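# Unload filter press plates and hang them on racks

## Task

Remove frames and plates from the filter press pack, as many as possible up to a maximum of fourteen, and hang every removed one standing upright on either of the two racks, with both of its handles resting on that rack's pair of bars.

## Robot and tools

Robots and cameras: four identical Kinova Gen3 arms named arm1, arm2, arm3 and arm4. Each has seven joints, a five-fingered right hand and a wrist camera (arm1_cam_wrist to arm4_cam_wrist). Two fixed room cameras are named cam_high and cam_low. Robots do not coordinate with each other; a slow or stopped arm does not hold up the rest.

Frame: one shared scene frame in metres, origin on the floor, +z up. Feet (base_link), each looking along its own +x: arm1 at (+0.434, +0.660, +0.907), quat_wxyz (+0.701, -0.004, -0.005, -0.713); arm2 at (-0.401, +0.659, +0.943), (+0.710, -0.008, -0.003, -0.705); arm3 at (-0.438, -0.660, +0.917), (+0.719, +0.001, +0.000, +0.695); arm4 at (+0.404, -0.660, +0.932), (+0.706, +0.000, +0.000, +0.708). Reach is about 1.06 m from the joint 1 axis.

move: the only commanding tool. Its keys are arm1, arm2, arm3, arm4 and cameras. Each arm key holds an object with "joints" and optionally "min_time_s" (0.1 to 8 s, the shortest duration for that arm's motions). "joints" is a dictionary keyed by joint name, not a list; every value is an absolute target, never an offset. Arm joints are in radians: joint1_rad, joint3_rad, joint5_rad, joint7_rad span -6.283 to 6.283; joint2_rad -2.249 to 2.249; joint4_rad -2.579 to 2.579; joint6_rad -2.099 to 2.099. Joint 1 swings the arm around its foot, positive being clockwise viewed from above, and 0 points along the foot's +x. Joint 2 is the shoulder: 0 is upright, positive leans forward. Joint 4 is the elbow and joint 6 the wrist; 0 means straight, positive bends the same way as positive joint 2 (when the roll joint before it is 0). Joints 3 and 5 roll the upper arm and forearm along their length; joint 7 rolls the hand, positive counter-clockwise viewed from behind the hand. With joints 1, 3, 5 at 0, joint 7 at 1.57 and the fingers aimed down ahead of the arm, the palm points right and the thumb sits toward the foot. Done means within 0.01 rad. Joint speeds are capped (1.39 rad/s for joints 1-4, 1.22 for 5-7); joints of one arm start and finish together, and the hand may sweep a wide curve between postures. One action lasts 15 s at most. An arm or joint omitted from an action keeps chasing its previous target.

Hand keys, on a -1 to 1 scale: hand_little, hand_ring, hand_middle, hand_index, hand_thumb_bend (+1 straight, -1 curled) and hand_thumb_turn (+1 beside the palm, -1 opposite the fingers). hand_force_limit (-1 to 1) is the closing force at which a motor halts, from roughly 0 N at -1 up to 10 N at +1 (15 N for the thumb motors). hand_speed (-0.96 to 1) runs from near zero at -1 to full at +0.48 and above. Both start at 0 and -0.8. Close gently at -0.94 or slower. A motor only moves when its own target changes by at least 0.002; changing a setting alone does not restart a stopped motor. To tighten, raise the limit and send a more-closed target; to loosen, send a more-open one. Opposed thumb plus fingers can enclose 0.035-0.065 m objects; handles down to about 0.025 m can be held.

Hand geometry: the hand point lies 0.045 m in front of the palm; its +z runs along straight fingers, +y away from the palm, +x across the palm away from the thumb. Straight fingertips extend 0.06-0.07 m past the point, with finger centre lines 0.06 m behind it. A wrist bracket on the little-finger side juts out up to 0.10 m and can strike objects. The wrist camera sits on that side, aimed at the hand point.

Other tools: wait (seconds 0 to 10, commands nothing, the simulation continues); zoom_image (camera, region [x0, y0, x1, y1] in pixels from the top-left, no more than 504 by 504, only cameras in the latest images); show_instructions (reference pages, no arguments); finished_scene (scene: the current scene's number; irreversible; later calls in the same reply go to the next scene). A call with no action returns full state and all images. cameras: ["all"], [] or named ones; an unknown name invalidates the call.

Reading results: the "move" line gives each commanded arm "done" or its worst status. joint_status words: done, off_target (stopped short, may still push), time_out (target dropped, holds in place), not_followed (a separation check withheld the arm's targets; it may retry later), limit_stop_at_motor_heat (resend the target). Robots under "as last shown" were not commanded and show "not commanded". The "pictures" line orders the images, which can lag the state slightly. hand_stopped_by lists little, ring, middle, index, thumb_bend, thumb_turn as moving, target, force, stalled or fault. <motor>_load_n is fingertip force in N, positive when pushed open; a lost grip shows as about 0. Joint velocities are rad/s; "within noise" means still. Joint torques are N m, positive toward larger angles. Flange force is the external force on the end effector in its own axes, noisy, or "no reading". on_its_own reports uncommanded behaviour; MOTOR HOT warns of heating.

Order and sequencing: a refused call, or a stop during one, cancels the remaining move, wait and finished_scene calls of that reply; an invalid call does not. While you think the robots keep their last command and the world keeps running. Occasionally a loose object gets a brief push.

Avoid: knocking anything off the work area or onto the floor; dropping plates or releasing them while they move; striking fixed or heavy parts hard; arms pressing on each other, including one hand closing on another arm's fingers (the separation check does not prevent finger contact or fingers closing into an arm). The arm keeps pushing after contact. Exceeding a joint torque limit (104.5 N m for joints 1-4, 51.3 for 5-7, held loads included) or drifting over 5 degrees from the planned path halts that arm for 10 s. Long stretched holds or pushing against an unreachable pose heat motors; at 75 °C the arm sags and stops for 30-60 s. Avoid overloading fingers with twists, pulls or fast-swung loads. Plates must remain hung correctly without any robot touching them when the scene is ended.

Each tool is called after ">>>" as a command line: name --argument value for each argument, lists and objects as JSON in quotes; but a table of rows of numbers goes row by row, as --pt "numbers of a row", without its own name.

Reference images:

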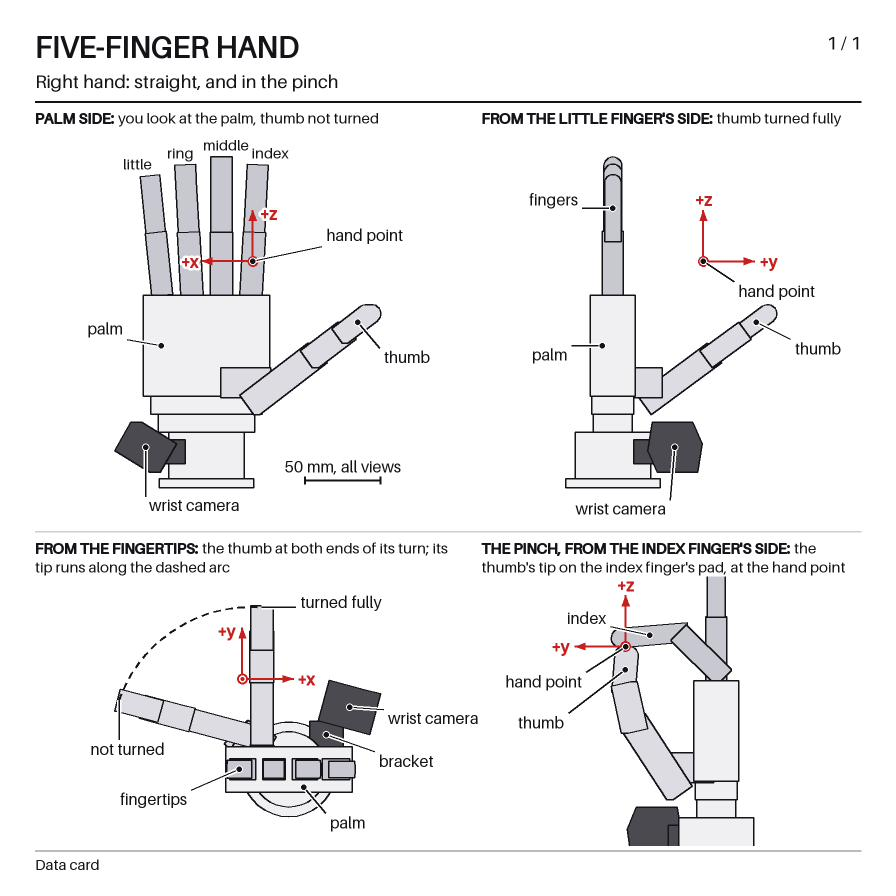

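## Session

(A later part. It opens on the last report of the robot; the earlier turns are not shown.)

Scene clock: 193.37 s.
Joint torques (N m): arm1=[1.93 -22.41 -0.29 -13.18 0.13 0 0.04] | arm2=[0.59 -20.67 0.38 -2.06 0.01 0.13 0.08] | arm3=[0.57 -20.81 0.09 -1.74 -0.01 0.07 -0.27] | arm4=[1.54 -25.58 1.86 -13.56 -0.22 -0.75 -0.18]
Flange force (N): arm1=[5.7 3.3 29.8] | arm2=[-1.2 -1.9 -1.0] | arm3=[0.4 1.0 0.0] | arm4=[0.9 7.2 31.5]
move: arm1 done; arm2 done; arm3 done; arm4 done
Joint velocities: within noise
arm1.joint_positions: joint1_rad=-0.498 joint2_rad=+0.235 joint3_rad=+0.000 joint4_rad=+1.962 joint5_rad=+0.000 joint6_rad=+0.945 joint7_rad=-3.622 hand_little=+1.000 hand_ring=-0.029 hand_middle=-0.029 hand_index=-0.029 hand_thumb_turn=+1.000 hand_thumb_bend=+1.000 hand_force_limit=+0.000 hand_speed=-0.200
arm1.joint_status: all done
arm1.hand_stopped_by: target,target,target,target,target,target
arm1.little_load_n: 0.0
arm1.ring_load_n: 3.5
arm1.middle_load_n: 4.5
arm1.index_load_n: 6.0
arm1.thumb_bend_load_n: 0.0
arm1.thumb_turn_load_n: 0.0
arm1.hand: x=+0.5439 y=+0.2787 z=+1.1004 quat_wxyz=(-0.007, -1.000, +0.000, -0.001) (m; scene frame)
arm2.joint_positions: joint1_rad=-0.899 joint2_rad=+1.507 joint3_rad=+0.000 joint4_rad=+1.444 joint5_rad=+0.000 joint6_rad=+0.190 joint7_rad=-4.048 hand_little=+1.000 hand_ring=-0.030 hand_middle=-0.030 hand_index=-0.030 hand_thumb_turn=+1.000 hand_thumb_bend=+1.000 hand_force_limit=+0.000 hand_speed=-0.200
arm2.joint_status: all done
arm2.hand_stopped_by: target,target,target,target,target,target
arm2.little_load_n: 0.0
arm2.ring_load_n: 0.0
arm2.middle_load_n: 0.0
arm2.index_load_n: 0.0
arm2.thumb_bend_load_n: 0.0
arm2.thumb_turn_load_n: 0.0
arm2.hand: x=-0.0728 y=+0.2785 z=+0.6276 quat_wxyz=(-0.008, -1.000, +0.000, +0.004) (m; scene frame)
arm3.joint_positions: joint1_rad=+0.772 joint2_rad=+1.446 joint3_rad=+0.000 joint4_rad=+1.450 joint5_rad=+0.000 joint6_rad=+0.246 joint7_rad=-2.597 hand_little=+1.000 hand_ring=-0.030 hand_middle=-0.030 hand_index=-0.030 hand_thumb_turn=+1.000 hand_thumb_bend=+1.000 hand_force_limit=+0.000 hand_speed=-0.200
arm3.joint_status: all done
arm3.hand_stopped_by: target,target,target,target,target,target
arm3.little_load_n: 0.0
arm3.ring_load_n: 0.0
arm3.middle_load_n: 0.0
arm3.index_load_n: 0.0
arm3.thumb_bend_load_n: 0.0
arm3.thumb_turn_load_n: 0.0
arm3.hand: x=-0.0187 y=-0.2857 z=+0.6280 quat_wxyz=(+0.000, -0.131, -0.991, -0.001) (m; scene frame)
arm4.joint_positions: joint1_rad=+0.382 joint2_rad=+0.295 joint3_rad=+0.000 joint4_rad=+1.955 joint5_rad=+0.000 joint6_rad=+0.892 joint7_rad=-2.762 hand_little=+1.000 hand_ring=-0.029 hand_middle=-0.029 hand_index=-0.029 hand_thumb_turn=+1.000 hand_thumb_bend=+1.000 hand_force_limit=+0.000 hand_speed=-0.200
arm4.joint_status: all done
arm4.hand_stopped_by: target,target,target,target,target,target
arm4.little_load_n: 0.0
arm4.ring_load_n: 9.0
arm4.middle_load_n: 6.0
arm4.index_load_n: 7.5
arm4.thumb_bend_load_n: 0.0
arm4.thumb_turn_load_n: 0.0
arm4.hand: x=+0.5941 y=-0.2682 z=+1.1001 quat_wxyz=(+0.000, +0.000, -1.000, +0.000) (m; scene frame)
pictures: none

>>> move --arm1 '{"joints":{"joint1_rad":-0.6929,"joint2_rad":0.3238,"joint4_rad":1.8339,"joint6_rad":0.9839,"joint7_rad":-3.8176},"min_time_s":1.5}' --arm4 '{"joints":{"joint1_rad":0.5808,"joint2_rad":0.3844,"joint4_rad":1.815,"joint6_rad":0.9422,"joint7_rad":-2.5636},"min_time_s":1.5}' --arm2 '{"joints":{"joint1_rad":-0.8896,"joint2_rad":1.2024,"joint4_rad":1.6503,"joint6_rad":0.289,"joint7_rad":-4.0383},"min_time_s":1.8}' --arm3 '{"joints":{"joint1_rad":0.7725,"joint2_rad":1.1451,"joint4_rad":1.6367,"joint6_rad":0.3598,"joint7_rad":-2.597},"min_time_s":1.8}' --cameras '["cam_high","arm2_cam_wrist","arm3_cam_wrist"]'

>>> move --arm1 '{"joints":{"joint1_rad":-0.8431,"joint2_rad":0.4387,"joint4_rad":1.6525,"joint6_rad":1.0504,"joint7_rad":-3.9678},"min_time_s":1.5}' --arm4 '{"joints":{"joint1_rad":0.7373,"joint2_rad":0.4988,"joint4_rad":1.6224,"joint6_rad":1.0204,"joint7_rad":-2.4071},"min_time_s":1.5}' --arm2 '{"joints":{"joint1_rad":-0.8681,"joint2_rad":0.9021,"joint4_rad":1.7064,"joint6_rad":0.5331,"joint7_rad":-4.0168},"min_time_s":1.8}' --arm3 '{"joints":{"joint1_rad":0.795,"joint2_rad":0.8558,"joint4_rad":1.6684,"joint6_rad":0.6174,"joint7_rad":-2.3127},"min_time_s":1.8}'

Scene clock: 204.03 s.
Joint torques (N m): arm1=[1.71 -25.55 -0.3 -13.37 0.12 0.16 0.06] | arm2=[-0.24 -34.66 0.59 -5 0.18 0.06 0.08] | arm3=[1.95 -35.03 1.63 -5.71 0.06 -0.27 -0.32] | arm4=[1.93 -28.78 2.06 -14.13 -0.52 -0.76 -0.18]
Flange force (N): arm1=[6.2 3.0 29.9] | arm2=[-0.6 0.8 30.2] | arm3=[1.7 4.0 29.8] | arm4=[-0.1 7.5 31.2]
move: arm1 done; arm2 done; arm3 done; arm4 done
Joint velocities: within noise
arm1.joint_positions: joint1_rad=-0.693 joint2_rad=+0.324 joint3_rad=+0.000 joint4_rad=+1.834 joint5_rad=+0.000 joint6_rad=+0.984 joint7_rad=-3.818 hand_little=+1.000 hand_ring=-0.029 hand_middle=-0.029 hand_index=-0.029 hand_thumb_turn=+1.000 hand_thumb_bend=+1.000 hand_force_limit=+0.000 hand_speed=-0.200
arm1.joint_status: all done
arm1.hand_stopped_by: target,target,target,target,target,target
arm1.little_load_n: 0.0
arm1.ring_load_n: 4.0
arm1.middle_load_n: 5.5
arm1.index_load_n: 5.5
arm1.thumb_bend_load_n: 0.0
arm1.thumb_turn_load_n: 0.0
arm1.hand: x=+0.6310 y=+0.2787 z=+1.1003 quat_wxyz=(-0.007, -1.000, +0.000, -0.001) (m; scene frame)
arm2.joint_positions: joint1_rad=-0.890 joint2_rad=+1.202 joint3_rad=+0.000 joint4_rad=+1.650 joint5_rad=+0.000 joint6_rad=+0.289 joint7_rad=-4.038 hand_little=+1.000 hand_ring=-0.029 hand_middle=-0.029 hand_index=-0.029 hand_thumb_turn=+1.000 hand_thumb_bend=+1.000 hand_force_limit=+0.000 hand_speed=-0.200
arm2.joint_status: all done
arm2.hand_stopped_by: target,target,target,target,target,target
arm2.little_load_n: 0.0
arm2.ring_load_n: 8.0
arm2.middle_load_n: 6.5
arm2.index_load_n: 5.5
arm2.thumb_bend_load_n: 0.0
arm2.thumb_turn_load_n: 0.0
arm2.hand: x=-0.0727 y=+0.2755 z=+0.7596 quat_wxyz=(-0.008, -1.000, +0.000, +0.004) (m; scene frame)
arm3.joint_positions: joint1_rad=+0.772 joint2_rad=+1.145 joint3_rad=+0.000 joint4_rad=+1.637 joint5_rad=+0.000 joint6_rad=+0.360 joint7_rad=-2.597 hand_little=+1.000 hand_ring=-0.029 hand_middle=-0.029 hand_index=-0.029 hand_thumb_turn=+1.000 hand_thumb_bend=+1.000 hand_force_limit=+0.000 hand_speed=-0.200
arm3.joint_status: all done
arm3.hand_stopped_by: target,target,target,target,target,target
arm3.little_load_n: 0.5
arm3.ring_load_n: 3.5
arm3.middle_load_n: 5.5
arm3.index_load_n: 5.0
arm3.thumb_bend_load_n: 0.0
arm3.thumb_turn_load_n: 0.0
arm3.hand: x=-0.0187 y=-0.2859 z=+0.7600 quat_wxyz=(+0.001, -0.131, -0.991, -0.001) (m; scene frame)
arm4.joint_positions: joint1_rad=+0.581 joint2_rad=+0.384 joint3_rad=+0.000 joint4_rad=+1.815 joint5_rad=+0.000 joint6_rad=+0.942 joint7_rad=-2.564 hand_little=+1.000 hand_ring=-0.029 hand_middle=-0.029 hand_index=-0.029 hand_thumb_turn=+1.000 hand_thumb_bend=+1.000 hand_force_limit=+0.000 hand_speed=-0.200
arm4.joint_status: all done
arm4.hand_stopped_by: target,target,target,target,target,target
arm4.little_load_n: 0.0
arm4.ring_load_n: 8.0
arm4.middle_load_n: 8.0
arm4.index_load_n: 7.0
arm4.thumb_bend_load_n: 0.0
arm4.thumb_turn_load_n: 0.0
arm4.hand: x=+0.6812 y=-0.2683 z=+1.1001 quat_wxyz=(+0.000, +0.000, -1.000, +0.000) (m; scene frame)
pictures: arm2_cam_wrist, arm3_cam_wrist, cam_high
Images, in order (width x height): arm2_cam_wrist 672x504, arm3_cam_wrist 672x504, cam_high 896x504.

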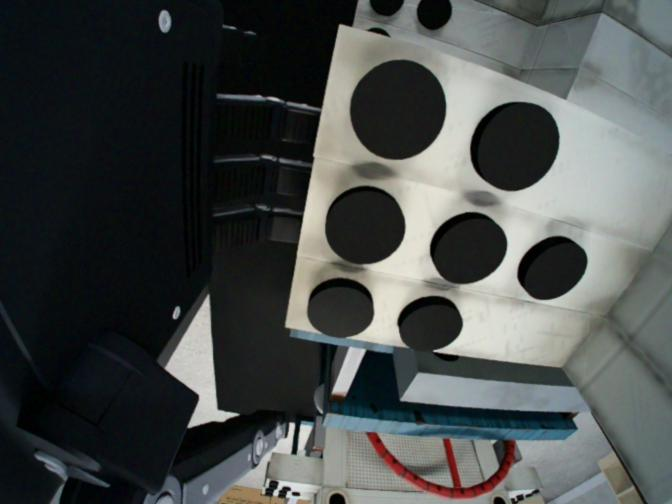

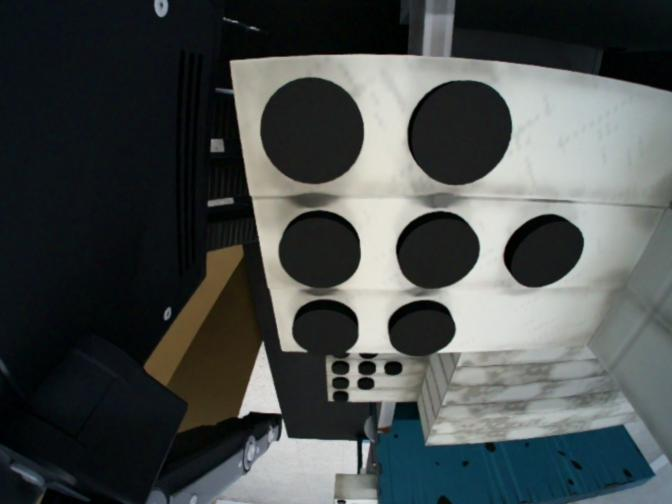

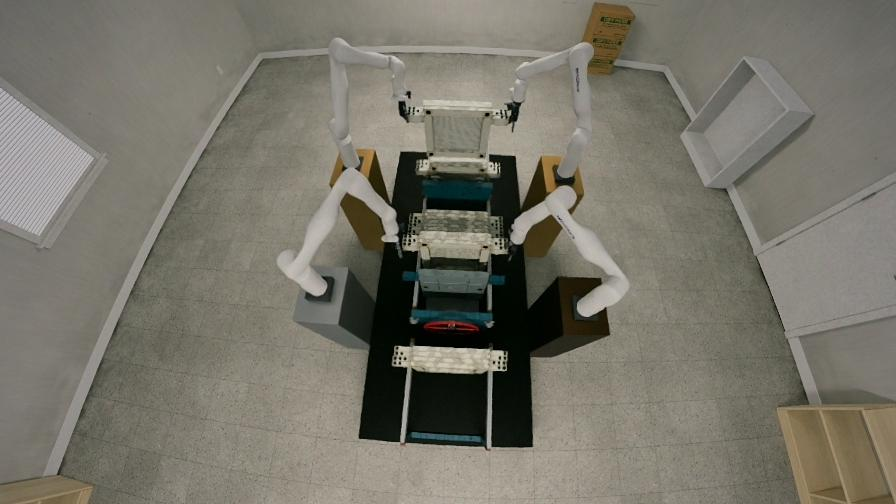

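Scene clock: 206.13 s.
Joint torques (N m): arm1=[1.6 -29.86 -0.16 -14.17 0.1 0.34 0.03] | arm2=[3.83 -34.05 5.54 -12.68 1.78 -2.17 0.14] | arm3=[1.34 -38.24 0.63 -11.87 -0.15 -0.59 -0.17] | arm4=[2.13 -32.96 2.26 -15.04 -0.33 -0.76 -0.18]
Flange force (N): arm1=[6.3 2.4 31.0] | arm2=[-1.2 -11.3 25.9] | arm3=[1.2 2.3 36.9] | arm4=[-1.5 7.4 31.3]
move: arm1 done; arm2 done; arm3 done; arm4 done
Joint velocities: within noise
arm1.joint_positions: joint1_rad=-0.843 joint2_rad=+0.439 joint3_rad=+0.000 joint4_rad=+1.652 joint5_rad=+0.000 joint6_rad=+1.050 joint7_rad=-3.968 hand_little=+1.000 hand_ring=-0.029 hand_middle=-0.029 hand_index=-0.029 hand_thumb_turn=+1.000 hand_thumb_bend=+1.000 hand_force_limit=+0.000 hand_speed=-0.200
arm1.joint_status: all done
arm1.hand_stopped_by: target,target,target,target,target,target
arm1.little_load_n: 0.0
arm1.ring_load_n: 3.5
arm1.middle_load_n: 6.0
arm1.index_load_n: 4.5
arm1.thumb_bend_load_n: 0.0
arm1.thumb_turn_load_n: 0.0
arm1.hand: x=+0.7180 y=+0.2787 z=+1.1002 quat_wxyz=(-0.007, -1.000, +0.000, -0.001) (m; scene frame)
arm2.joint_positions: joint1_rad=-0.868 joint2_rad=+0.902 joint3_rad=+0.000 joint4_rad=+1.706 joint5_rad=+0.000 joint6_rad=+0.533 joint7_rad=-4.017 hand_little=+1.000 hand_ring=-0.029 hand_middle=-0.029 hand_index=-0.029 hand_thumb_turn=+1.000 hand_thumb_bend=+1.000 hand_force_limit=+0.000 hand_speed=-0.200
arm2.joint_status: all done
arm2.hand_stopped_by: target,target,target,target,target,target
arm2.little_load_n: 0.0
arm2.ring_load_n: 5.5
arm2.middle_load_n: 5.5
arm2.index_load_n: 5.5
arm2.thumb_bend_load_n: 0.0
arm2.thumb_turn_load_n: 0.0
arm2.hand: x=-0.0725 y=+0.2649 z=+0.8997 quat_wxyz=(-0.008, -1.000, +0.000, +0.004) (m; scene frame)
arm3.joint_positions: joint1_rad=+0.795 joint2_rad=+0.856 joint3_rad=+0.000 joint4_rad=+1.668 joint5_rad=+0.000 joint6_rad=+0.617 joint7_rad=-2.313 hand_little=+1.000 hand_ring=-0.029 hand_middle=-0.029 hand_index=-0.029 hand_thumb_turn=+1.000 hand_thumb_bend=+1.000 hand_force_limit=+0.000 hand_speed=-0.200
arm3.joint_status: all done
arm3.hand_stopped_by: target,target,target,target,target,target
arm3.little_load_n: 0.0
arm3.ring_load_n: 5.0
arm3.middle_load_n: 6.0
arm3.index_load_n: 5.0
arm3.thumb_bend_load_n: 0.0
arm3.thumb_turn_load_n: 0.0
arm3.hand: x=-0.0216 y=-0.2807 z=+0.9000 quat_wxyz=(+0.000, +0.000, -1.000, -0.001) (m; scene frame)
arm4.joint_positions: joint1_rad=+0.737 joint2_rad=+0.499 joint3_rad=+0.000 joint4_rad=+1.622 joint5_rad=+0.000 joint6_rad=+1.020 joint7_rad=-2.407 hand_little=+1.000 hand_ring=-0.029 hand_middle=-0.029 hand_index=-0.029 hand_thumb_turn=+1.000 hand_thumb_bend=+1.000 hand_force_limit=+0.000 hand_speed=-0.200
arm4.joint_status: all done
arm4.hand_stopped_by: target,target,target,target,target,target
arm4.little_load_n: 0.0
arm4.ring_load_n: 7.0
arm4.middle_load_n: 8.5
arm4.index_load_n: 6.5
arm4.thumb_bend_load_n: 0.0
arm4.thumb_turn_load_n: 0.0
arm4.hand: x=+0.7681 y=-0.2683 z=+1.1000 quat_wxyz=(+0.000, +0.000, -1.000, +0.000) (m; scene frame)
pictures: none

>>> move --arm1 '{"joints":{"joint1_rad":-0.9572,"joint2_rad":0.5754,"joint4_rad":1.4159,"joint6_rad":1.1503,"joint7_rad":-4.0819},"min_time_s":1.5}' --arm4 '{"joints":{"joint1_rad":0.8587,"joint2_rad":0.6354,"joint4_rad":1.3736,"joint6_rad":1.1326,"joint7_rad":-2.2857},"min_time_s":1.5}' --arm2 '{"joints":{"joint1_rad":-0.8634,"joint2_rad":0.6456,"joint4_rad":1.6397,"joint6_rad":0.8562,"joint7_rad":-4.0121},"min_time_s":1.8}' --arm3 '{"joints":{"joint1_rad":0.795,"joint2_rad":0.6191,"joint4_rad":1.5735,"joint6_rad":0.9489,"joint7_rad":-2.3127},"min_time_s":1.8}'

>>> move --arm1 '{"joints":{"joint1_rad":-0.9587,"joint2_rad":0.6561,"joint4_rad":1.5196,"joint6_rad":0.9659,"joint7_rad":-4.0834},"min_time_s":1.5}' --arm4 '{"joints":{"joint1_rad":0.8587,"joint2_rad":0.7199,"joint4_rad":1.4648,"joint6_rad":0.9568,"joint7_rad":-2.2857},"min_time_s":1.5}' --arm2 '{"joints":{"joint1_rad":-0.8614,"joint2_rad":0.5616,"joint4_rad":1.5658,"joint6_rad":1.0142,"joint7_rad":-4.0101},"min_time_s":1.2}' --arm3 '{"joints":{"joint1_rad":0.795,"joint2_rad":0.5456,"joint4_rad":1.4875,"joint6_rad":1.1085,"joint7_rad":-2.3127},"min_time_s":1.2}' --cameras '["cam_low","cam_high","arm2_cam_wrist","arm3_cam_wrist"]'

>>> zoom_image --camera "cam_low" --region '[335, 220, 405, 290]'

>>> zoom_image --camera "cam_low" --region '[530, 220, 600, 290]'

Scene clock: 210.30 s.
Joint torques (N m): arm1=[1.75 -34.46 0.2 -14.63 0.31 0.45 0.02] | arm2=[-0.52 -32.87 -0.14 -13.34 0.21 0.34 0] | arm3=[2.09 -33.32 1.31 -14.27 0.21 -0.11 -0.28] | arm4=[1.95 -37.43 1.84 -15.76 -0.64 -0.56 -0.12]
Flange force (N): arm1=[8.0 2.7 30.4] | arm2=[-0.9 1.4 31.7] | arm3=[1.3 3.6 30.4] | arm4=[-3.6 7.2 30.9]
move: arm1 done; arm2 done; arm3 done; arm4 done
Joint velocities: within noise
arm1.joint_positions: joint1_rad=-0.957 joint2_rad=+0.575 joint3_rad=+0.000 joint4_rad=+1.416 joint5_rad=+0.000 joint6_rad=+1.150 joint7_rad=-4.082 hand_little=+1.000 hand_ring=-0.029 hand_middle=-0.029 hand_index=-0.029 hand_thumb_turn=+1.000 hand_thumb_bend=+1.000 hand_force_limit=+0.000 hand_speed=-0.200
arm1.joint_status: all done
arm1.hand_stopped_by: target,target,target,target,target,target
arm1.little_load_n: 0.0
arm1.ring_load_n: 3.5
arm1.middle_load_n: 4.0
arm1.index_load_n: 6.0
arm1.thumb_bend_load_n: 0.0
arm1.thumb_turn_load_n: 0.0
arm1.hand: x=+0.8050 y=+0.2787 z=+1.1004 quat_wxyz=(-0.007, -1.000, +0.000, -0.001) (m; scene frame)
arm2.joint_positions: joint1_rad=-0.863 joint2_rad=+0.646 joint3_rad=+0.000 joint4_rad=+1.640 joint5_rad=+0.000 joint6_rad=+0.856 joint7_rad=-4.012 hand_little=+1.000 hand_ring=-0.029 hand_middle=-0.029 hand_index=-0.029 hand_thumb_turn=+1.000 hand_thumb_bend=+1.000 hand_force_limit=+0.000 hand_speed=-0.200
arm2.joint_status: all done
arm2.hand_stopped_by: target,target,target,target,target,target
arm2.little_load_n: 0.0
arm2.ring_load_n: 5.5
arm2.middle_load_n: 4.5
arm2.index_load_n: 4.0
arm2.thumb_bend_load_n: 0.0
arm2.thumb_turn_load_n: 0.0
arm2.hand: x=-0.0724 y=+0.2649 z=+1.0397 quat_wxyz=(-0.008, -1.000, +0.000, +0.004) (m; scene frame)
arm3.joint_positions: joint1_rad=+0.795 joint2_rad=+0.619 joint3_rad=+0.000 joint4_rad=+1.573 joint5_rad=+0.000 joint6_rad=+0.949 joint7_rad=-2.313 hand_little=+1.000 hand_ring=-0.029 hand_middle=-0.029 hand_index=-0.029 hand_thumb_turn=+1.000 hand_thumb_bend=+1.000 hand_force_limit=+0.000 hand_speed=-0.200
arm3.joint_status: all done
arm3.hand_stopped_by: target,target,target,target,target,target
arm3.little_load_n: 0.0
arm3.ring_load_n: 4.5
arm3.middle_load_n: 5.0
arm3.index_load_n: 5.0
arm3.thumb_bend_load_n: 0.0
arm3.thumb_turn_load_n: 0.0
arm3.hand: x=-0.0214 y=-0.2809 z=+1.0400 quat_wxyz=(+0.000, +0.000, -1.000, -0.001) (m; scene frame)
arm4.joint_positions: joint1_rad=+0.859 joint2_rad=+0.635 joint3_rad=+0.000 joint4_rad=+1.374 joint5_rad=+0.000 joint6_rad=+1.133 joint7_rad=-2.286 hand_little=+1.000 hand_ring=-0.029 hand_middle=-0.029 hand_index=-0.029 hand_thumb_turn=+1.000 hand_thumb_bend=+1.000 hand_force_limit=+0.000 hand_speed=-0.200
arm4.joint_status: all done
arm4.hand_stopped_by: target,target,target,target,target,target
arm4.little_load_n: 0.0
arm4.ring_load_n: 9.0
arm4.middle_load_n: 6.5
arm4.index_load_n: 7.0
arm4.thumb_bend_load_n: 0.0
arm4.thumb_turn_load_n: 0.0
arm4.hand: x=+0.8551 y=-0.2684 z=+1.1002 quat_wxyz=(+0.000, +0.000, -1.000, +0.000) (m; scene frame)
pictures: none

Scene clock: 212.10 s.
Joint torques (N m): arm1=[1.64 -35.35 0.06 -12.91 0.1 0.38 0.03] | arm2=[-0.53 -32.44 -0.3 -14.99 0.24 0.42 0.05] | arm3=[2.17 -32.95 1.24 -15.82 0.26 -0.07 -0.31] | arm4=[1.95 -38.03 1.98 -14.2 -0.59 -0.54 -0.14]
Flange force (N): arm1=[8.6 3.3 31.8] | arm2=[-0.7 1.6 32.0] | arm3=[1.4 3.6 30.6] | arm4=[-3.3 6.8 32.1]
move: arm1 done; arm2 done; arm3 done; arm4 done
Joint velocities: within noise
arm1.joint_positions: joint1_rad=-0.959 joint2_rad=+0.656 joint3_rad=+0.000 joint4_rad=+1.520 joint5_rad=+0.000 joint6_rad=+0.966 joint7_rad=-4.083 hand_little=+1.000 hand_ring=-0.029 hand_middle=-0.029 hand_index=-0.029 hand_thumb_turn=+1.000 hand_thumb_bend=+1.000 hand_force_limit=+0.000 hand_speed=-0.200
arm1.joint_status: all done
arm1.hand_stopped_by: target,target,target,target,target,target
arm1.little_load_n: 0.0
arm1.ring_load_n: 3.5
arm1.middle_load_n: 4.5
arm1.index_load_n: 6.0
arm1.thumb_bend_load_n: 0.0
arm1.thumb_turn_load_n: 0.0
arm1.hand: x=+0.8050 y=+0.2788 z=+1.0303 quat_wxyz=(-0.007, -1.000, +0.000, -0.001) (m; scene frame)
arm2.joint_positions: joint1_rad=-0.861 joint2_rad=+0.562 joint3_rad=+0.000 joint4_rad=+1.566 joint5_rad=+0.000 joint6_rad=+1.014 joint7_rad=-4.010 hand_little=+1.000 hand_ring=-0.029 hand_middle=-0.029 hand_index=-0.029 hand_thumb_turn=+1.000 hand_thumb_bend=+1.000 hand_force_limit=+0.000 hand_speed=-0.200
arm2.joint_status: all done
arm2.hand_stopped_by: target,target,target,target,target,target
arm2.little_load_n: 0.0
arm2.ring_load_n: 5.0
arm2.middle_load_n: 5.0
arm2.index_load_n: 4.0
arm2.thumb_bend_load_n: 0.0
arm2.thumb_turn_load_n: 0.0
arm2.hand: x=-0.0724 y=+0.2649 z=+1.0997 quat_wxyz=(-0.008, -1.000, +0.000, +0.004) (m; scene frame)
arm3.joint_positions: joint1_rad=+0.795 joint2_rad=+0.546 joint3_rad=+0.000 joint4_rad=+1.487 joint5_rad=+0.000 joint6_rad=+1.109 joint7_rad=-2.313 hand_little=+1.000 hand_ring=-0.029 hand_middle=-0.029 hand_index=-0.029 hand_thumb_turn=+1.000 hand_thumb_bend=+1.000 hand_force_limit=+0.000 hand_speed=-0.200
arm3.joint_status: all done
arm3.hand_stopped_by: target,target,target,target,target,target
arm3.little_load_n: 0.0
arm3.ring_load_n: 4.5
arm3.middle_load_n: 5.0
arm3.index_load_n: 5.0
arm3.thumb_bend_load_n: 0.0
arm3.thumb_turn_load_n: 0.0
arm3.hand: x=-0.0214 y=-0.2810 z=+1.0999 quat_wxyz=(+0.000, +0.000, -1.000, -0.001) (m; scene frame)
arm4.joint_positions: joint1_rad=+0.859 joint2_rad=+0.720 joint3_rad=+0.000 joint4_rad=+1.465 joint5_rad=+0.000 joint6_rad=+0.957 joint7_rad=-2.286 hand_little=+1.000 hand_ring=-0.029 hand_middle=-0.029 hand_index=-0.029 hand_thumb_turn=+1.000 hand_thumb_bend=+1.000 hand_force_limit=+0.000 hand_speed=-0.200
arm4.joint_status: all done
arm4.hand_stopped_by: target,target,target,target,target,target
arm4.little_load_n: 0.0
arm4.ring_load_n: 9.5
arm4.middle_load_n: 6.5
arm4.index_load_n: 7.5
arm4.thumb_bend_load_n: 0.0
arm4.thumb_turn_load_n: 0.0
arm4.hand: x=+0.8550 y=-0.2683 z=+1.0302 quat_wxyz=(+0.000, +0.000, -1.000, +0.000) (m; scene frame)
pictures: arm2_cam_wrist, arm3_cam_wrist, cam_high, cam_low
Images, in order (width x height): arm2_cam_wrist 672x504, arm3_cam_wrist 672x504, cam_high 896x504, cam_low 896x504.

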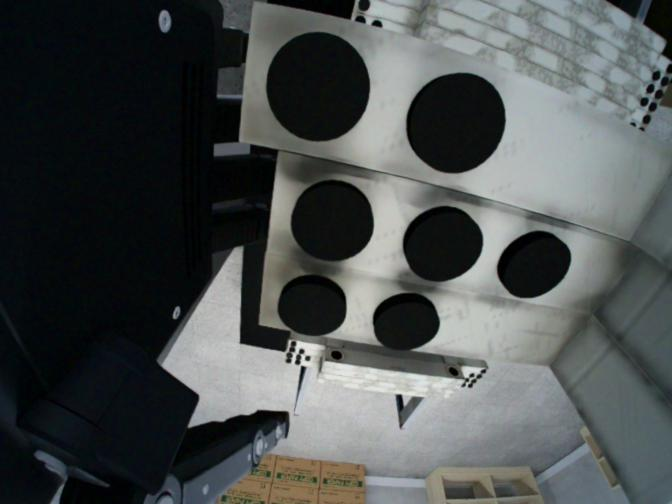

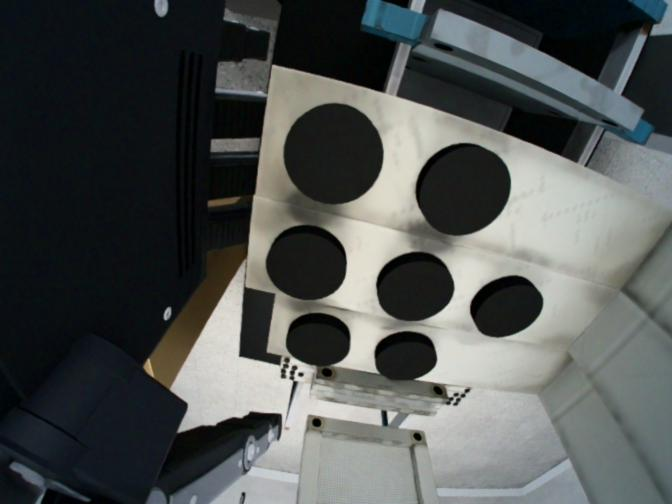

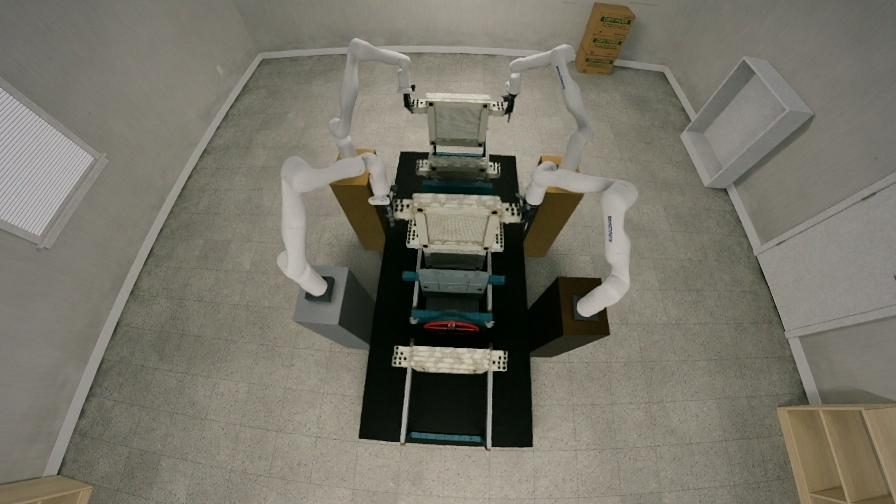

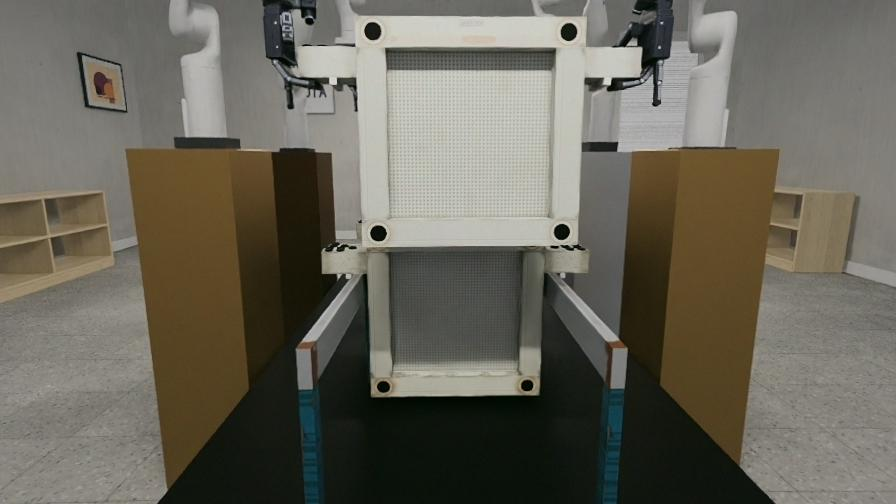

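Scaled by 7.200 from the camera's 896x504 image, which has a finer 1280x720 frame.

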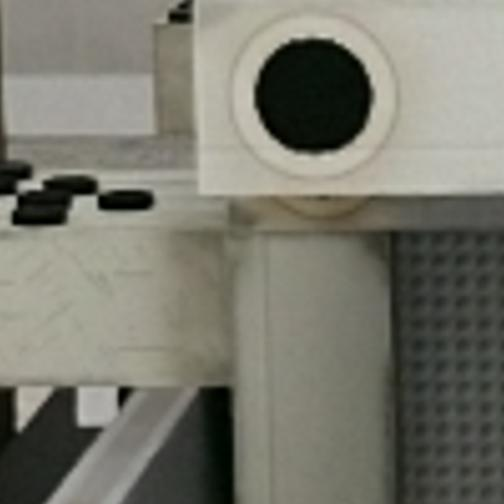

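Scaled by 7.200 from the camera's 896x504 image, which has a finer 1280x720 frame.

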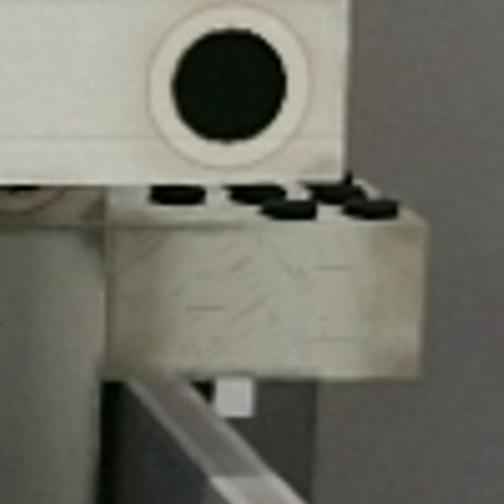

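>>> move --arm1 '{"joints":{"joint1_rad":-0.921,"joint2_rad":0.7898,"joint4_rad":1.521,"joint6_rad":0.8308,"joint7_rad":-4.0458},"min_time_s":1.5}' --arm4 '{"joints":{"joint1_rad":0.8874,"joint2_rad":0.8066,"joint4_rad":1.5662,"joint6_rad":0.7687,"joint7_rad":-2.257},"min_time_s":1.5}' --arm2 '{"joints":{"joint1_rad":-0.7417,"joint2_rad":0.4535,"joint4_rad":1.7612,"joint6_rad":0.9269,"joint7_rad":-3.8904},"min_time_s":1.5}' --arm3 '{"joints":{"joint1_rad":0.6721,"joint2_rad":0.423,"joint4_rad":1.6972,"joint6_rad":1.0214,"joint7_rad":-2.4356},"min_time_s":1.5}' --cameras '["cam_low"]'

>>> zoom_image --camera "cam_low" --region '[330, 265, 370, 305]'

>>> zoom_image --camera "cam_low" --region '[545, 265, 585, 305]'

Scene clock: 216.63 s.
Joint torques (N m): arm1=[8.13 -39.19 7.18 -16.82 3.15 -3.01 0.19] | arm2=[-0.32 -28.46 -0.26 -13.88 0.18 0.44 0.03] | arm3=[1.79 -28.96 1.02 -14.74 0.24 0.08 -0.31] | arm4=[-5.17 -40.45 -4.84 -17.48 -3.4 -3.76 0.06]
Flange force (N): arm1=[8.3 -13.2 32.2] | arm2=[-0.2 1.9 31.8] | arm3=[0.5 4.0 30.9] | arm4=[-3.5 -9.9 33.2]
move: arm1 done; arm2 done; arm3 done; arm4 done
Joint velocities: within noise
arm1.joint_positions: joint1_rad=-0.921 joint2_rad=+0.790 joint3_rad=+0.000 joint4_rad=+1.521 joint5_rad=+0.000 joint6_rad=+0.831 joint7_rad=-4.046 hand_little=+1.000 hand_ring=-0.029 hand_middle=-0.029 hand_index=-0.029 hand_thumb_turn=+1.000 hand_thumb_bend=+1.000 hand_force_limit=+0.000 hand_speed=-0.200
arm1.joint_status: all done
arm1.hand_stopped_by: target,target,target,target,target,target
arm1.little_load_n: 0.0
arm1.ring_load_n: 5.0
arm1.middle_load_n: 5.5
arm1.index_load_n: 7.0
arm1.thumb_bend_load_n: 0.0
arm1.thumb_turn_load_n: 0.0
arm1.hand: x=+0.8050 y=+0.2532 z=+0.9603 quat_wxyz=(-0.007, -1.000, +0.000, -0.001) (m; scene frame)
arm2.joint_positions: joint1_rad=-0.742 joint2_rad=+0.454 joint3_rad=+0.000 joint4_rad=+1.761 joint5_rad=+0.000 joint6_rad=+0.927 joint7_rad=-3.890 hand_little=+1.000 hand_ring=-0.029 hand_middle=-0.029 hand_index=-0.030 hand_thumb_turn=+1.000 hand_thumb_bend=+1.000 hand_force_limit=+0.000 hand_speed=-0.200
arm2.joint_status: all done
arm2.hand_stopped_by: target,target,target,target,target,target
arm2.little_load_n: 0.0
arm2.ring_load_n: 4.5
arm2.middle_load_n: 5.0
arm2.index_load_n: 4.5
arm2.thumb_bend_load_n: 0.0
arm2.thumb_turn_load_n: 0.0
arm2.hand: x=-0.1526 y=+0.2650 z=+1.0998 quat_wxyz=(-0.008, -1.000, +0.000, +0.004) (m; scene frame)
arm3.joint_positions: joint1_rad=+0.672 joint2_rad=+0.423 joint3_rad=+0.000 joint4_rad=+1.697 joint5_rad=+0.000 joint6_rad=+1.021 joint7_rad=-2.436 hand_little=+1.000 hand_ring=-0.029 hand_middle=-0.029 hand_index=-0.029 hand_thumb_turn=+1.000 hand_thumb_bend=+1.000 hand_force_limit=+0.000 hand_speed=-0.200
arm3.joint_status: all done
arm3.hand_stopped_by: target,target,target,target,target,target
arm3.little_load_n: 0.0
arm3.ring_load_n: 4.5
arm3.middle_load_n: 5.0
arm3.index_load_n: 5.0
arm3.thumb_bend_load_n: 0.0
arm3.thumb_turn_load_n: 0.0
arm3.hand: x=-0.1017 y=-0.2810 z=+1.1001 quat_wxyz=(+0.000, +0.000, -1.000, -0.001) (m; scene frame)
arm4.joint_positions: joint1_rad=+0.887 joint2_rad=+0.807 joint3_rad=+0.000 joint4_rad=+1.566 joint5_rad=+0.000 joint6_rad=+0.769 joint7_rad=-2.257 hand_little=+1.000 hand_ring=-0.029 hand_middle=-0.029 hand_index=-0.029 hand_thumb_turn=+1.000 hand_thumb_bend=+1.000 hand_force_limit=+0.000 hand_speed=-0.200
arm4.joint_status: all done
arm4.hand_stopped_by: target,target,target,target,target,target
arm4.little_load_n: 0.0
arm4.ring_load_n: 9.0
arm4.middle_load_n: 7.5
arm4.index_load_n: 9.0
arm4.thumb_bend_load_n: 0.0
arm4.thumb_turn_load_n: 0.0
arm4.hand: x=+0.8551 y=-0.2881 z=+0.9601 quat_wxyz=(+0.000, +0.000, -1.000, +0.000) (m; scene frame)
pictures: cam_low
Images, in order (width x height): cam_low 896x504.

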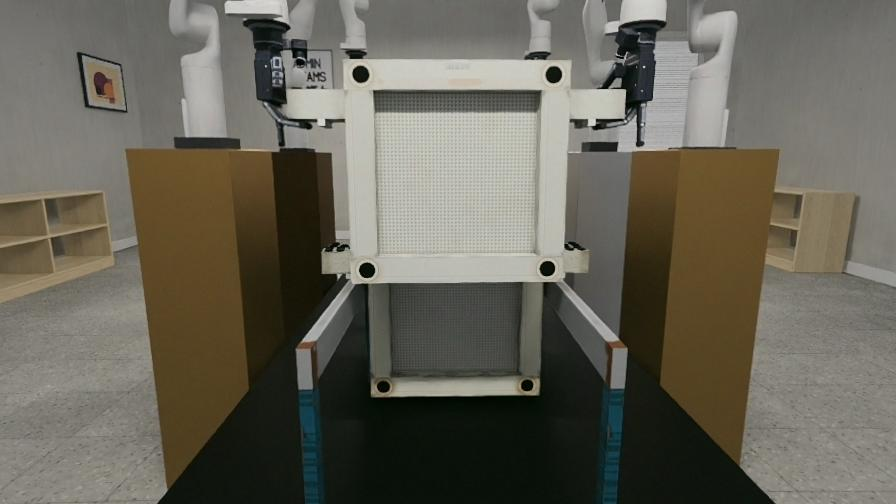

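Scaled by 12.600 from the camera's 896x504 image, which has a finer 1280x720 frame.

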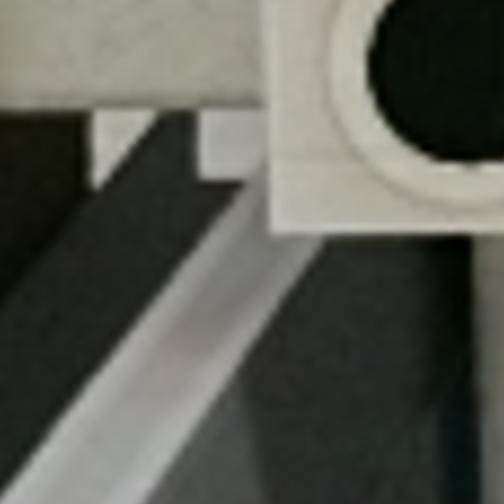

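Scaled by 12.600 from the camera's 896x504 image, which has a finer 1280x720 frame.

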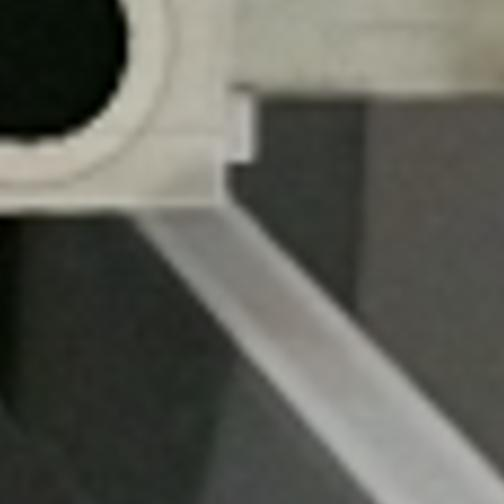

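>>> move --arm1 '{"joints":{"joint1_rad":-0.9228,"joint2_rad":0.9661,"joint4_rad":1.5506,"joint6_rad":0.6249,"joint7_rad":-4.0475},"min_time_s":1.8}' --arm4 '{"joints":{"joint1_rad":0.8874,"joint2_rad":0.9932,"joint4_rad":1.5777,"joint6_rad":0.5707,"joint7_rad":-2.257},"min_time_s":1.8}' --arm2 '{"joints":{"joint1_rad":-0.5892,"joint2_rad":0.3652,"joint4_rad":1.9122,"joint6_rad":0.8642,"joint7_rad":-3.7379},"min_time_s":1.5}' --arm3 '{"joints":{"joint1_rad":0.5153,"joint2_rad":0.319,"joint4_rad":1.8616,"joint6_rad":0.961,"joint7_rad":-2.5925},"min_time_s":1.5}' --cameras '["cam_low"]'

>>> move --arm1 '{"joints":{"joint1_rad":-0.9245,"joint2_rad":1.1687,"joint4_rad":1.5046,"joint6_rad":0.4683,"joint7_rad":-4.0492},"min_time_s":1.6}' --arm4 '{"joints":{"joint1_rad":0.8874,"joint2_rad":1.2024,"joint4_rad":1.5136,"joint6_rad":0.4256,"joint7_rad":-2.257},"min_time_s":1.6}' --arm2 '{"joints":{"joint1_rad":-0.3999,"joint2_rad":0.3004,"joint4_rad":2.0172,"joint6_rad":0.8241,"joint7_rad":-3.5486},"min_time_s":1.5}' --arm3 '{"joints":{"joint1_rad":0.3196,"joint2_rad":0.2369,"joint4_rad":1.9808,"joint6_rad":0.9239,"joint7_rad":-2.7881},"min_time_s":1.5}' --cameras '["cam_low","arm1_cam_wrist","arm4_cam_wrist"]'

Scene clock: 221.83 s.
Joint torques (N m): arm1=[1.88 -37.55 0.77 -8.85 0.12 0.24 -0.01] | arm2=[-0.2 -25.36 -0.24 -13.28 0.16 0.25 0.02] | arm3=[1.51 -25.45 0.67 -14.24 0.27 -0.07 -0.34] | arm4=[1.92 -38.48 1.99 -9.5 -0.44 -0.71 -0.15]
Flange force (N): arm1=[7.6 2.1 33.5] | arm2=[-0.1 2.0 31.9] | arm3=[0.5 3.6 30.9] | arm4=[-1.9 5.4 33.3]
move: arm1 done; arm2 done; arm3 done; arm4 done
Joint velocities: within noise
arm1.joint_positions: joint1_rad=-0.923 joint2_rad=+0.966 joint3_rad=+0.000 joint4_rad=+1.551 joint5_rad=+0.000 joint6_rad=+0.625 joint7_rad=-4.047 hand_little=+1.000 hand_ring=-0.029 hand_middle=-0.029 hand_index=-0.029 hand_thumb_turn=+1.000 hand_thumb_bend=+1.000 hand_force_limit=+0.000 hand_speed=-0.200
arm1.joint_status: all done
arm1.hand_stopped_by: target,target,target,target,target,target
arm1.little_load_n: 0.0
arm1.ring_load_n: 3.5
arm1.middle_load_n: 5.0
arm1.index_load_n: 6.5
arm1.thumb_bend_load_n: 0.0
arm1.thumb_turn_load_n: 0.0
arm1.hand: x=+0.8050 y=+0.2531 z=+0.8603 quat_wxyz=(-0.007, -1.000, +0.000, -0.001) (m; scene frame)
arm2.joint_positions: joint1_rad=-0.589 joint2_rad=+0.365 joint3_rad=+0.000 joint4_rad=+1.912 joint5_rad=+0.000 joint6_rad=+0.864 joint7_rad=-3.738 hand_little=+1.000 hand_ring=-0.029 hand_middle=-0.029 hand_index=-0.030 hand_thumb_turn=+1.000 hand_thumb_bend=+1.000 hand_force_limit=+0.000 hand_speed=-0.200
arm2.joint_status: all done
arm2.hand_stopped_by: target,target,target,target,target,target
arm2.little_load_n: 0.0
arm2.ring_load_n: 5.0
arm2.middle_load_n: 4.5
arm2.index_load_n: 3.5
arm2.thumb_bend_load_n: 0.0
arm2.thumb_turn_load_n: 0.0
arm2.hand: x=-0.2330 y=+0.2649 z=+1.0998 quat_wxyz=(-0.008, -1.000, +0.000, +0.004) (m; scene frame)
arm3.joint_positions: joint1_rad=+0.515 joint2_rad=+0.319 joint3_rad=+0.000 joint4_rad=+1.862 joint5_rad=+0.000 joint6_rad=+0.961 joint7_rad=-2.592 hand_little=+1.000 hand_ring=-0.029 hand_middle=-0.029 hand_index=-0.029 hand_thumb_turn=+1.000 hand_thumb_bend=+1.000 hand_force_limit=+0.000 hand_speed=-0.200
arm3.joint_status: all done
arm3.hand_stopped_by: target,target,target,target,target,target
arm3.little_load_n: 0.0
arm3.ring_load_n: 5.0
arm3.middle_load_n: 5.5
arm3.index_load_n: 5.0
arm3.thumb_bend_load_n: 0.0
arm3.thumb_turn_load_n: 0.0
arm3.hand: x=-0.1820 y=-0.2809 z=+1.1001 quat_wxyz=(+0.000, +0.000, -1.000, -0.001) (m; scene frame)
arm4.joint_positions: joint1_rad=+0.887 joint2_rad=+0.993 joint3_rad=+0.000 joint4_rad=+1.578 joint5_rad=+0.000 joint6_rad=+0.571 joint7_rad=-2.257 hand_little=+1.000 hand_ring=-0.029 hand_middle=-0.029 hand_index=-0.029 hand_thumb_turn=+1.000 hand_thumb_bend=+1.000 hand_force_limit=+0.000 hand_speed=-0.200
arm4.joint_status: all done
arm4.hand_stopped_by: target,target,target,target,target,target
arm4.little_load_n: 0.0
arm4.ring_load_n: 7.5
arm4.middle_load_n: 6.0
arm4.index_load_n: 6.0
arm4.thumb_bend_load_n: 0.0
arm4.thumb_turn_load_n: 0.0
arm4.hand: x=+0.8551 y=-0.2881 z=+0.8601 quat_wxyz=(+0.000, +0.000, -1.000, +0.000) (m; scene frame)
pictures: cam_low
Images, in order (width x height): cam_low 896x504.

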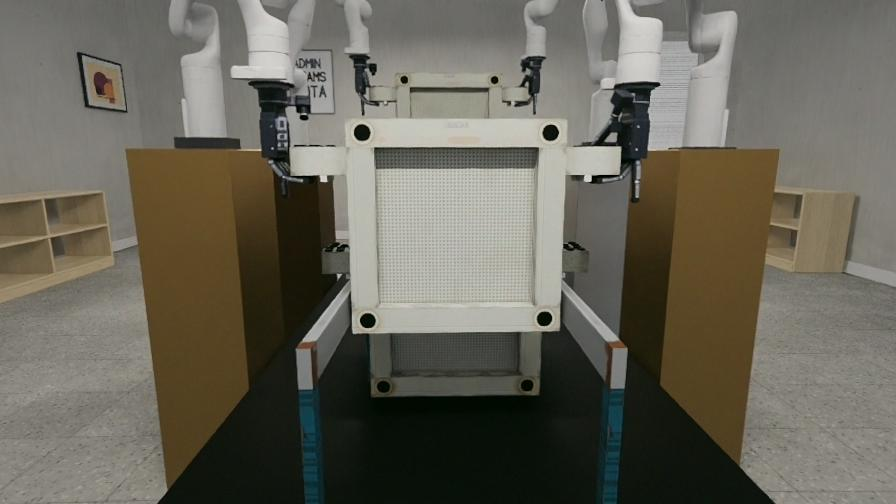

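Scene clock: 223.73 s.
Joint torques (N m): arm1=[1.48 -38.01 0.42 -6.24 -0.09 0.51 0.03] | arm2=[0.35 -22.93 0.15 -12.81 0.45 0.27 0.01] | arm3=[0.95 -22.6 0.03 -13.74 0.06 -0.07 -0.24] | arm4=[2.31 -38.87 2.52 -6.76 -0.3 -0.4 -0.15]
Flange force (N): arm1=[6.7 2.3 34.7] | arm2=[0.9 1.5 32.1] | arm3=[-0.2 3.4 30.9] | arm4=[-1.6 6.0 34.1]
move: arm1 done; arm2 done; arm3 done; arm4 done
Joint velocities: within noise
arm1.joint_positions: joint1_rad=-0.924 joint2_rad=+1.169 joint3_rad=+0.000 joint4_rad=+1.505 joint5_rad=+0.000 joint6_rad=+0.468 joint7_rad=-4.049 hand_little=+1.000 hand_ring=-0.029 hand_middle=-0.029 hand_index=-0.029 hand_thumb_turn=+1.000 hand_thumb_bend=+1.000 hand_force_limit=+0.000 hand_speed=-0.200
arm1.joint_status: all done
arm1.hand_stopped_by: target,target,target,target,target,target
arm1.little_load_n: -0.5
arm1.ring_load_n: 3.5
arm1.middle_load_n: 4.5
arm1.index_load_n: 5.5
arm1.thumb_bend_load_n: 0.0
arm1.thumb_turn_load_n: 0.0
arm1.hand: x=+0.8050 y=+0.2530 z=+0.7602 quat_wxyz=(-0.007, -1.000, +0.000, -0.001) (m; scene frame)
arm2.joint_positions: joint1_rad=-0.400 joint2_rad=+0.300 joint3_rad=+0.000 joint4_rad=+2.017 joint5_rad=+0.000 joint6_rad=+0.824 joint7_rad=-3.549 hand_little=+1.000 hand_ring=-0.029 hand_middle=-0.029 hand_index=-0.030 hand_thumb_turn=+1.000 hand_thumb_bend=+1.000 hand_force_limit=+0.000 hand_speed=-0.200
arm2.joint_status: all done
arm2.hand_stopped_by: target,target,target,target,target,target
arm2.little_load_n: 0.0
arm2.ring_load_n: 3.5
arm2.middle_load_n: 5.0
arm2.index_load_n: 4.5
arm2.thumb_bend_load_n: -0.5
arm2.thumb_turn_load_n: 0.0
arm2.hand: x=-0.3133 y=+0.2651 z=+1.0999 quat_wxyz=(-0.008, -1.000, +0.000, +0.004) (m; scene frame)
arm3.joint_positions: joint1_rad=+0.320 joint2_rad=+0.237 joint3_rad=+0.000 joint4_rad=+1.981 joint5_rad=+0.000 joint6_rad=+0.924 joint7_rad=-2.788 hand_little=+1.000 hand_ring=-0.029 hand_middle=-0.029 hand_index=-0.029 hand_thumb_turn=+1.000 hand_thumb_bend=+1.000 hand_force_limit=+0.000 hand_speed=-0.200
arm3.joint_status: all done
arm3.hand_stopped_by: target,target,target,target,target,target
arm3.little_load_n: 0.0
arm3.ring_load_n: 5.0
arm3.middle_load_n: 5.5
arm3.index_load_n: 5.0
arm3.thumb_bend_load_n: 0.0
arm3.thumb_turn_load_n: 0.0
arm3.hand: x=-0.2623 y=-0.2809 z=+1.1002 quat_wxyz=(+0.000, +0.000, -1.000, -0.001) (m; scene frame)
arm4.joint_positions: joint1_rad=+0.887 joint2_rad=+1.202 joint3_rad=+0.000 joint4_rad=+1.514 joint5_rad=+0.000 joint6_rad=+0.426 joint7_rad=-2.257 hand_little=+1.000 hand_ring=-0.029 hand_middle=-0.029 hand_index=-0.029 hand_thumb_turn=+1.000 hand_thumb_bend=+1.000 hand_force_limit=+0.000 hand_speed=-0.200
arm4.joint_status: all done
arm4.hand_stopped_by: target,target,target,target,target,target
arm4.little_load_n: 0.0
arm4.ring_load_n: 8.0
arm4.middle_load_n: 6.0
arm4.index_load_n: 6.0
arm4.thumb_bend_load_n: 0.0
arm4.thumb_turn_load_n: 0.0
arm4.hand: x=+0.8551 y=-0.2881 z=+0.7601 quat_wxyz=(+0.000, +0.000, -1.000, +0.000) (m; scene frame)
pictures: arm1_cam_wrist, arm4_cam_wrist, cam_low
Images, in order (width x height): arm1_cam_wrist 672x504, arm4_cam_wrist 672x504, cam_low 896x504.

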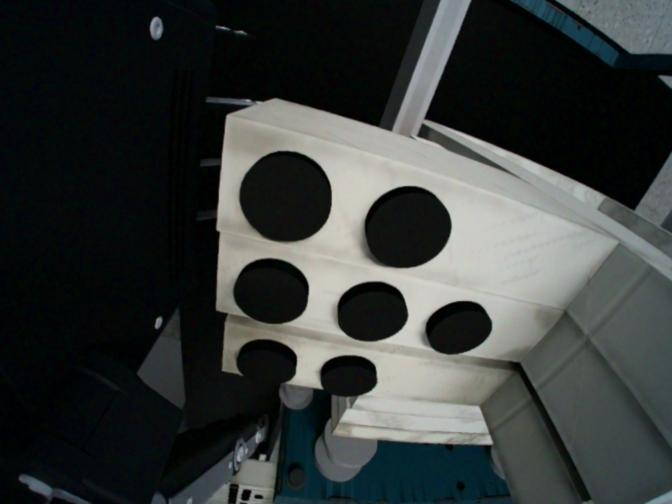

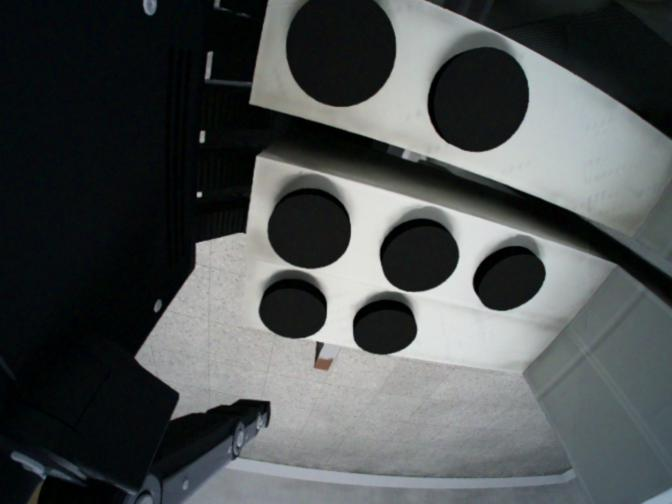

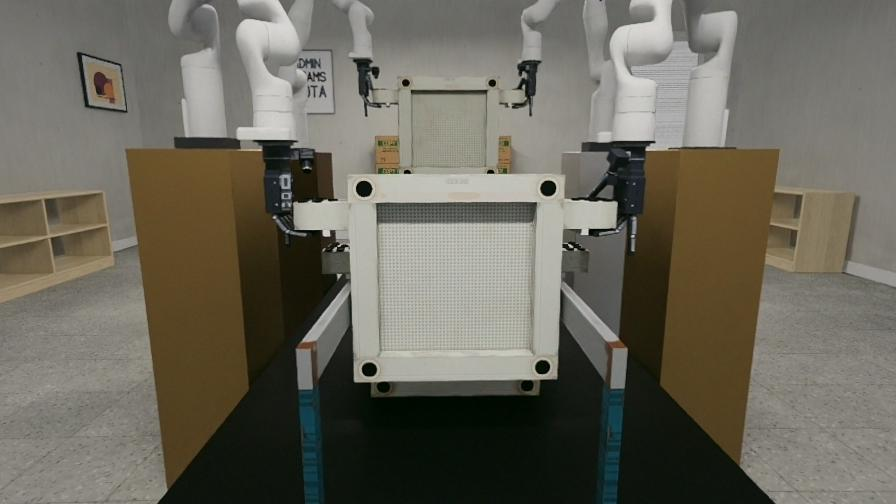

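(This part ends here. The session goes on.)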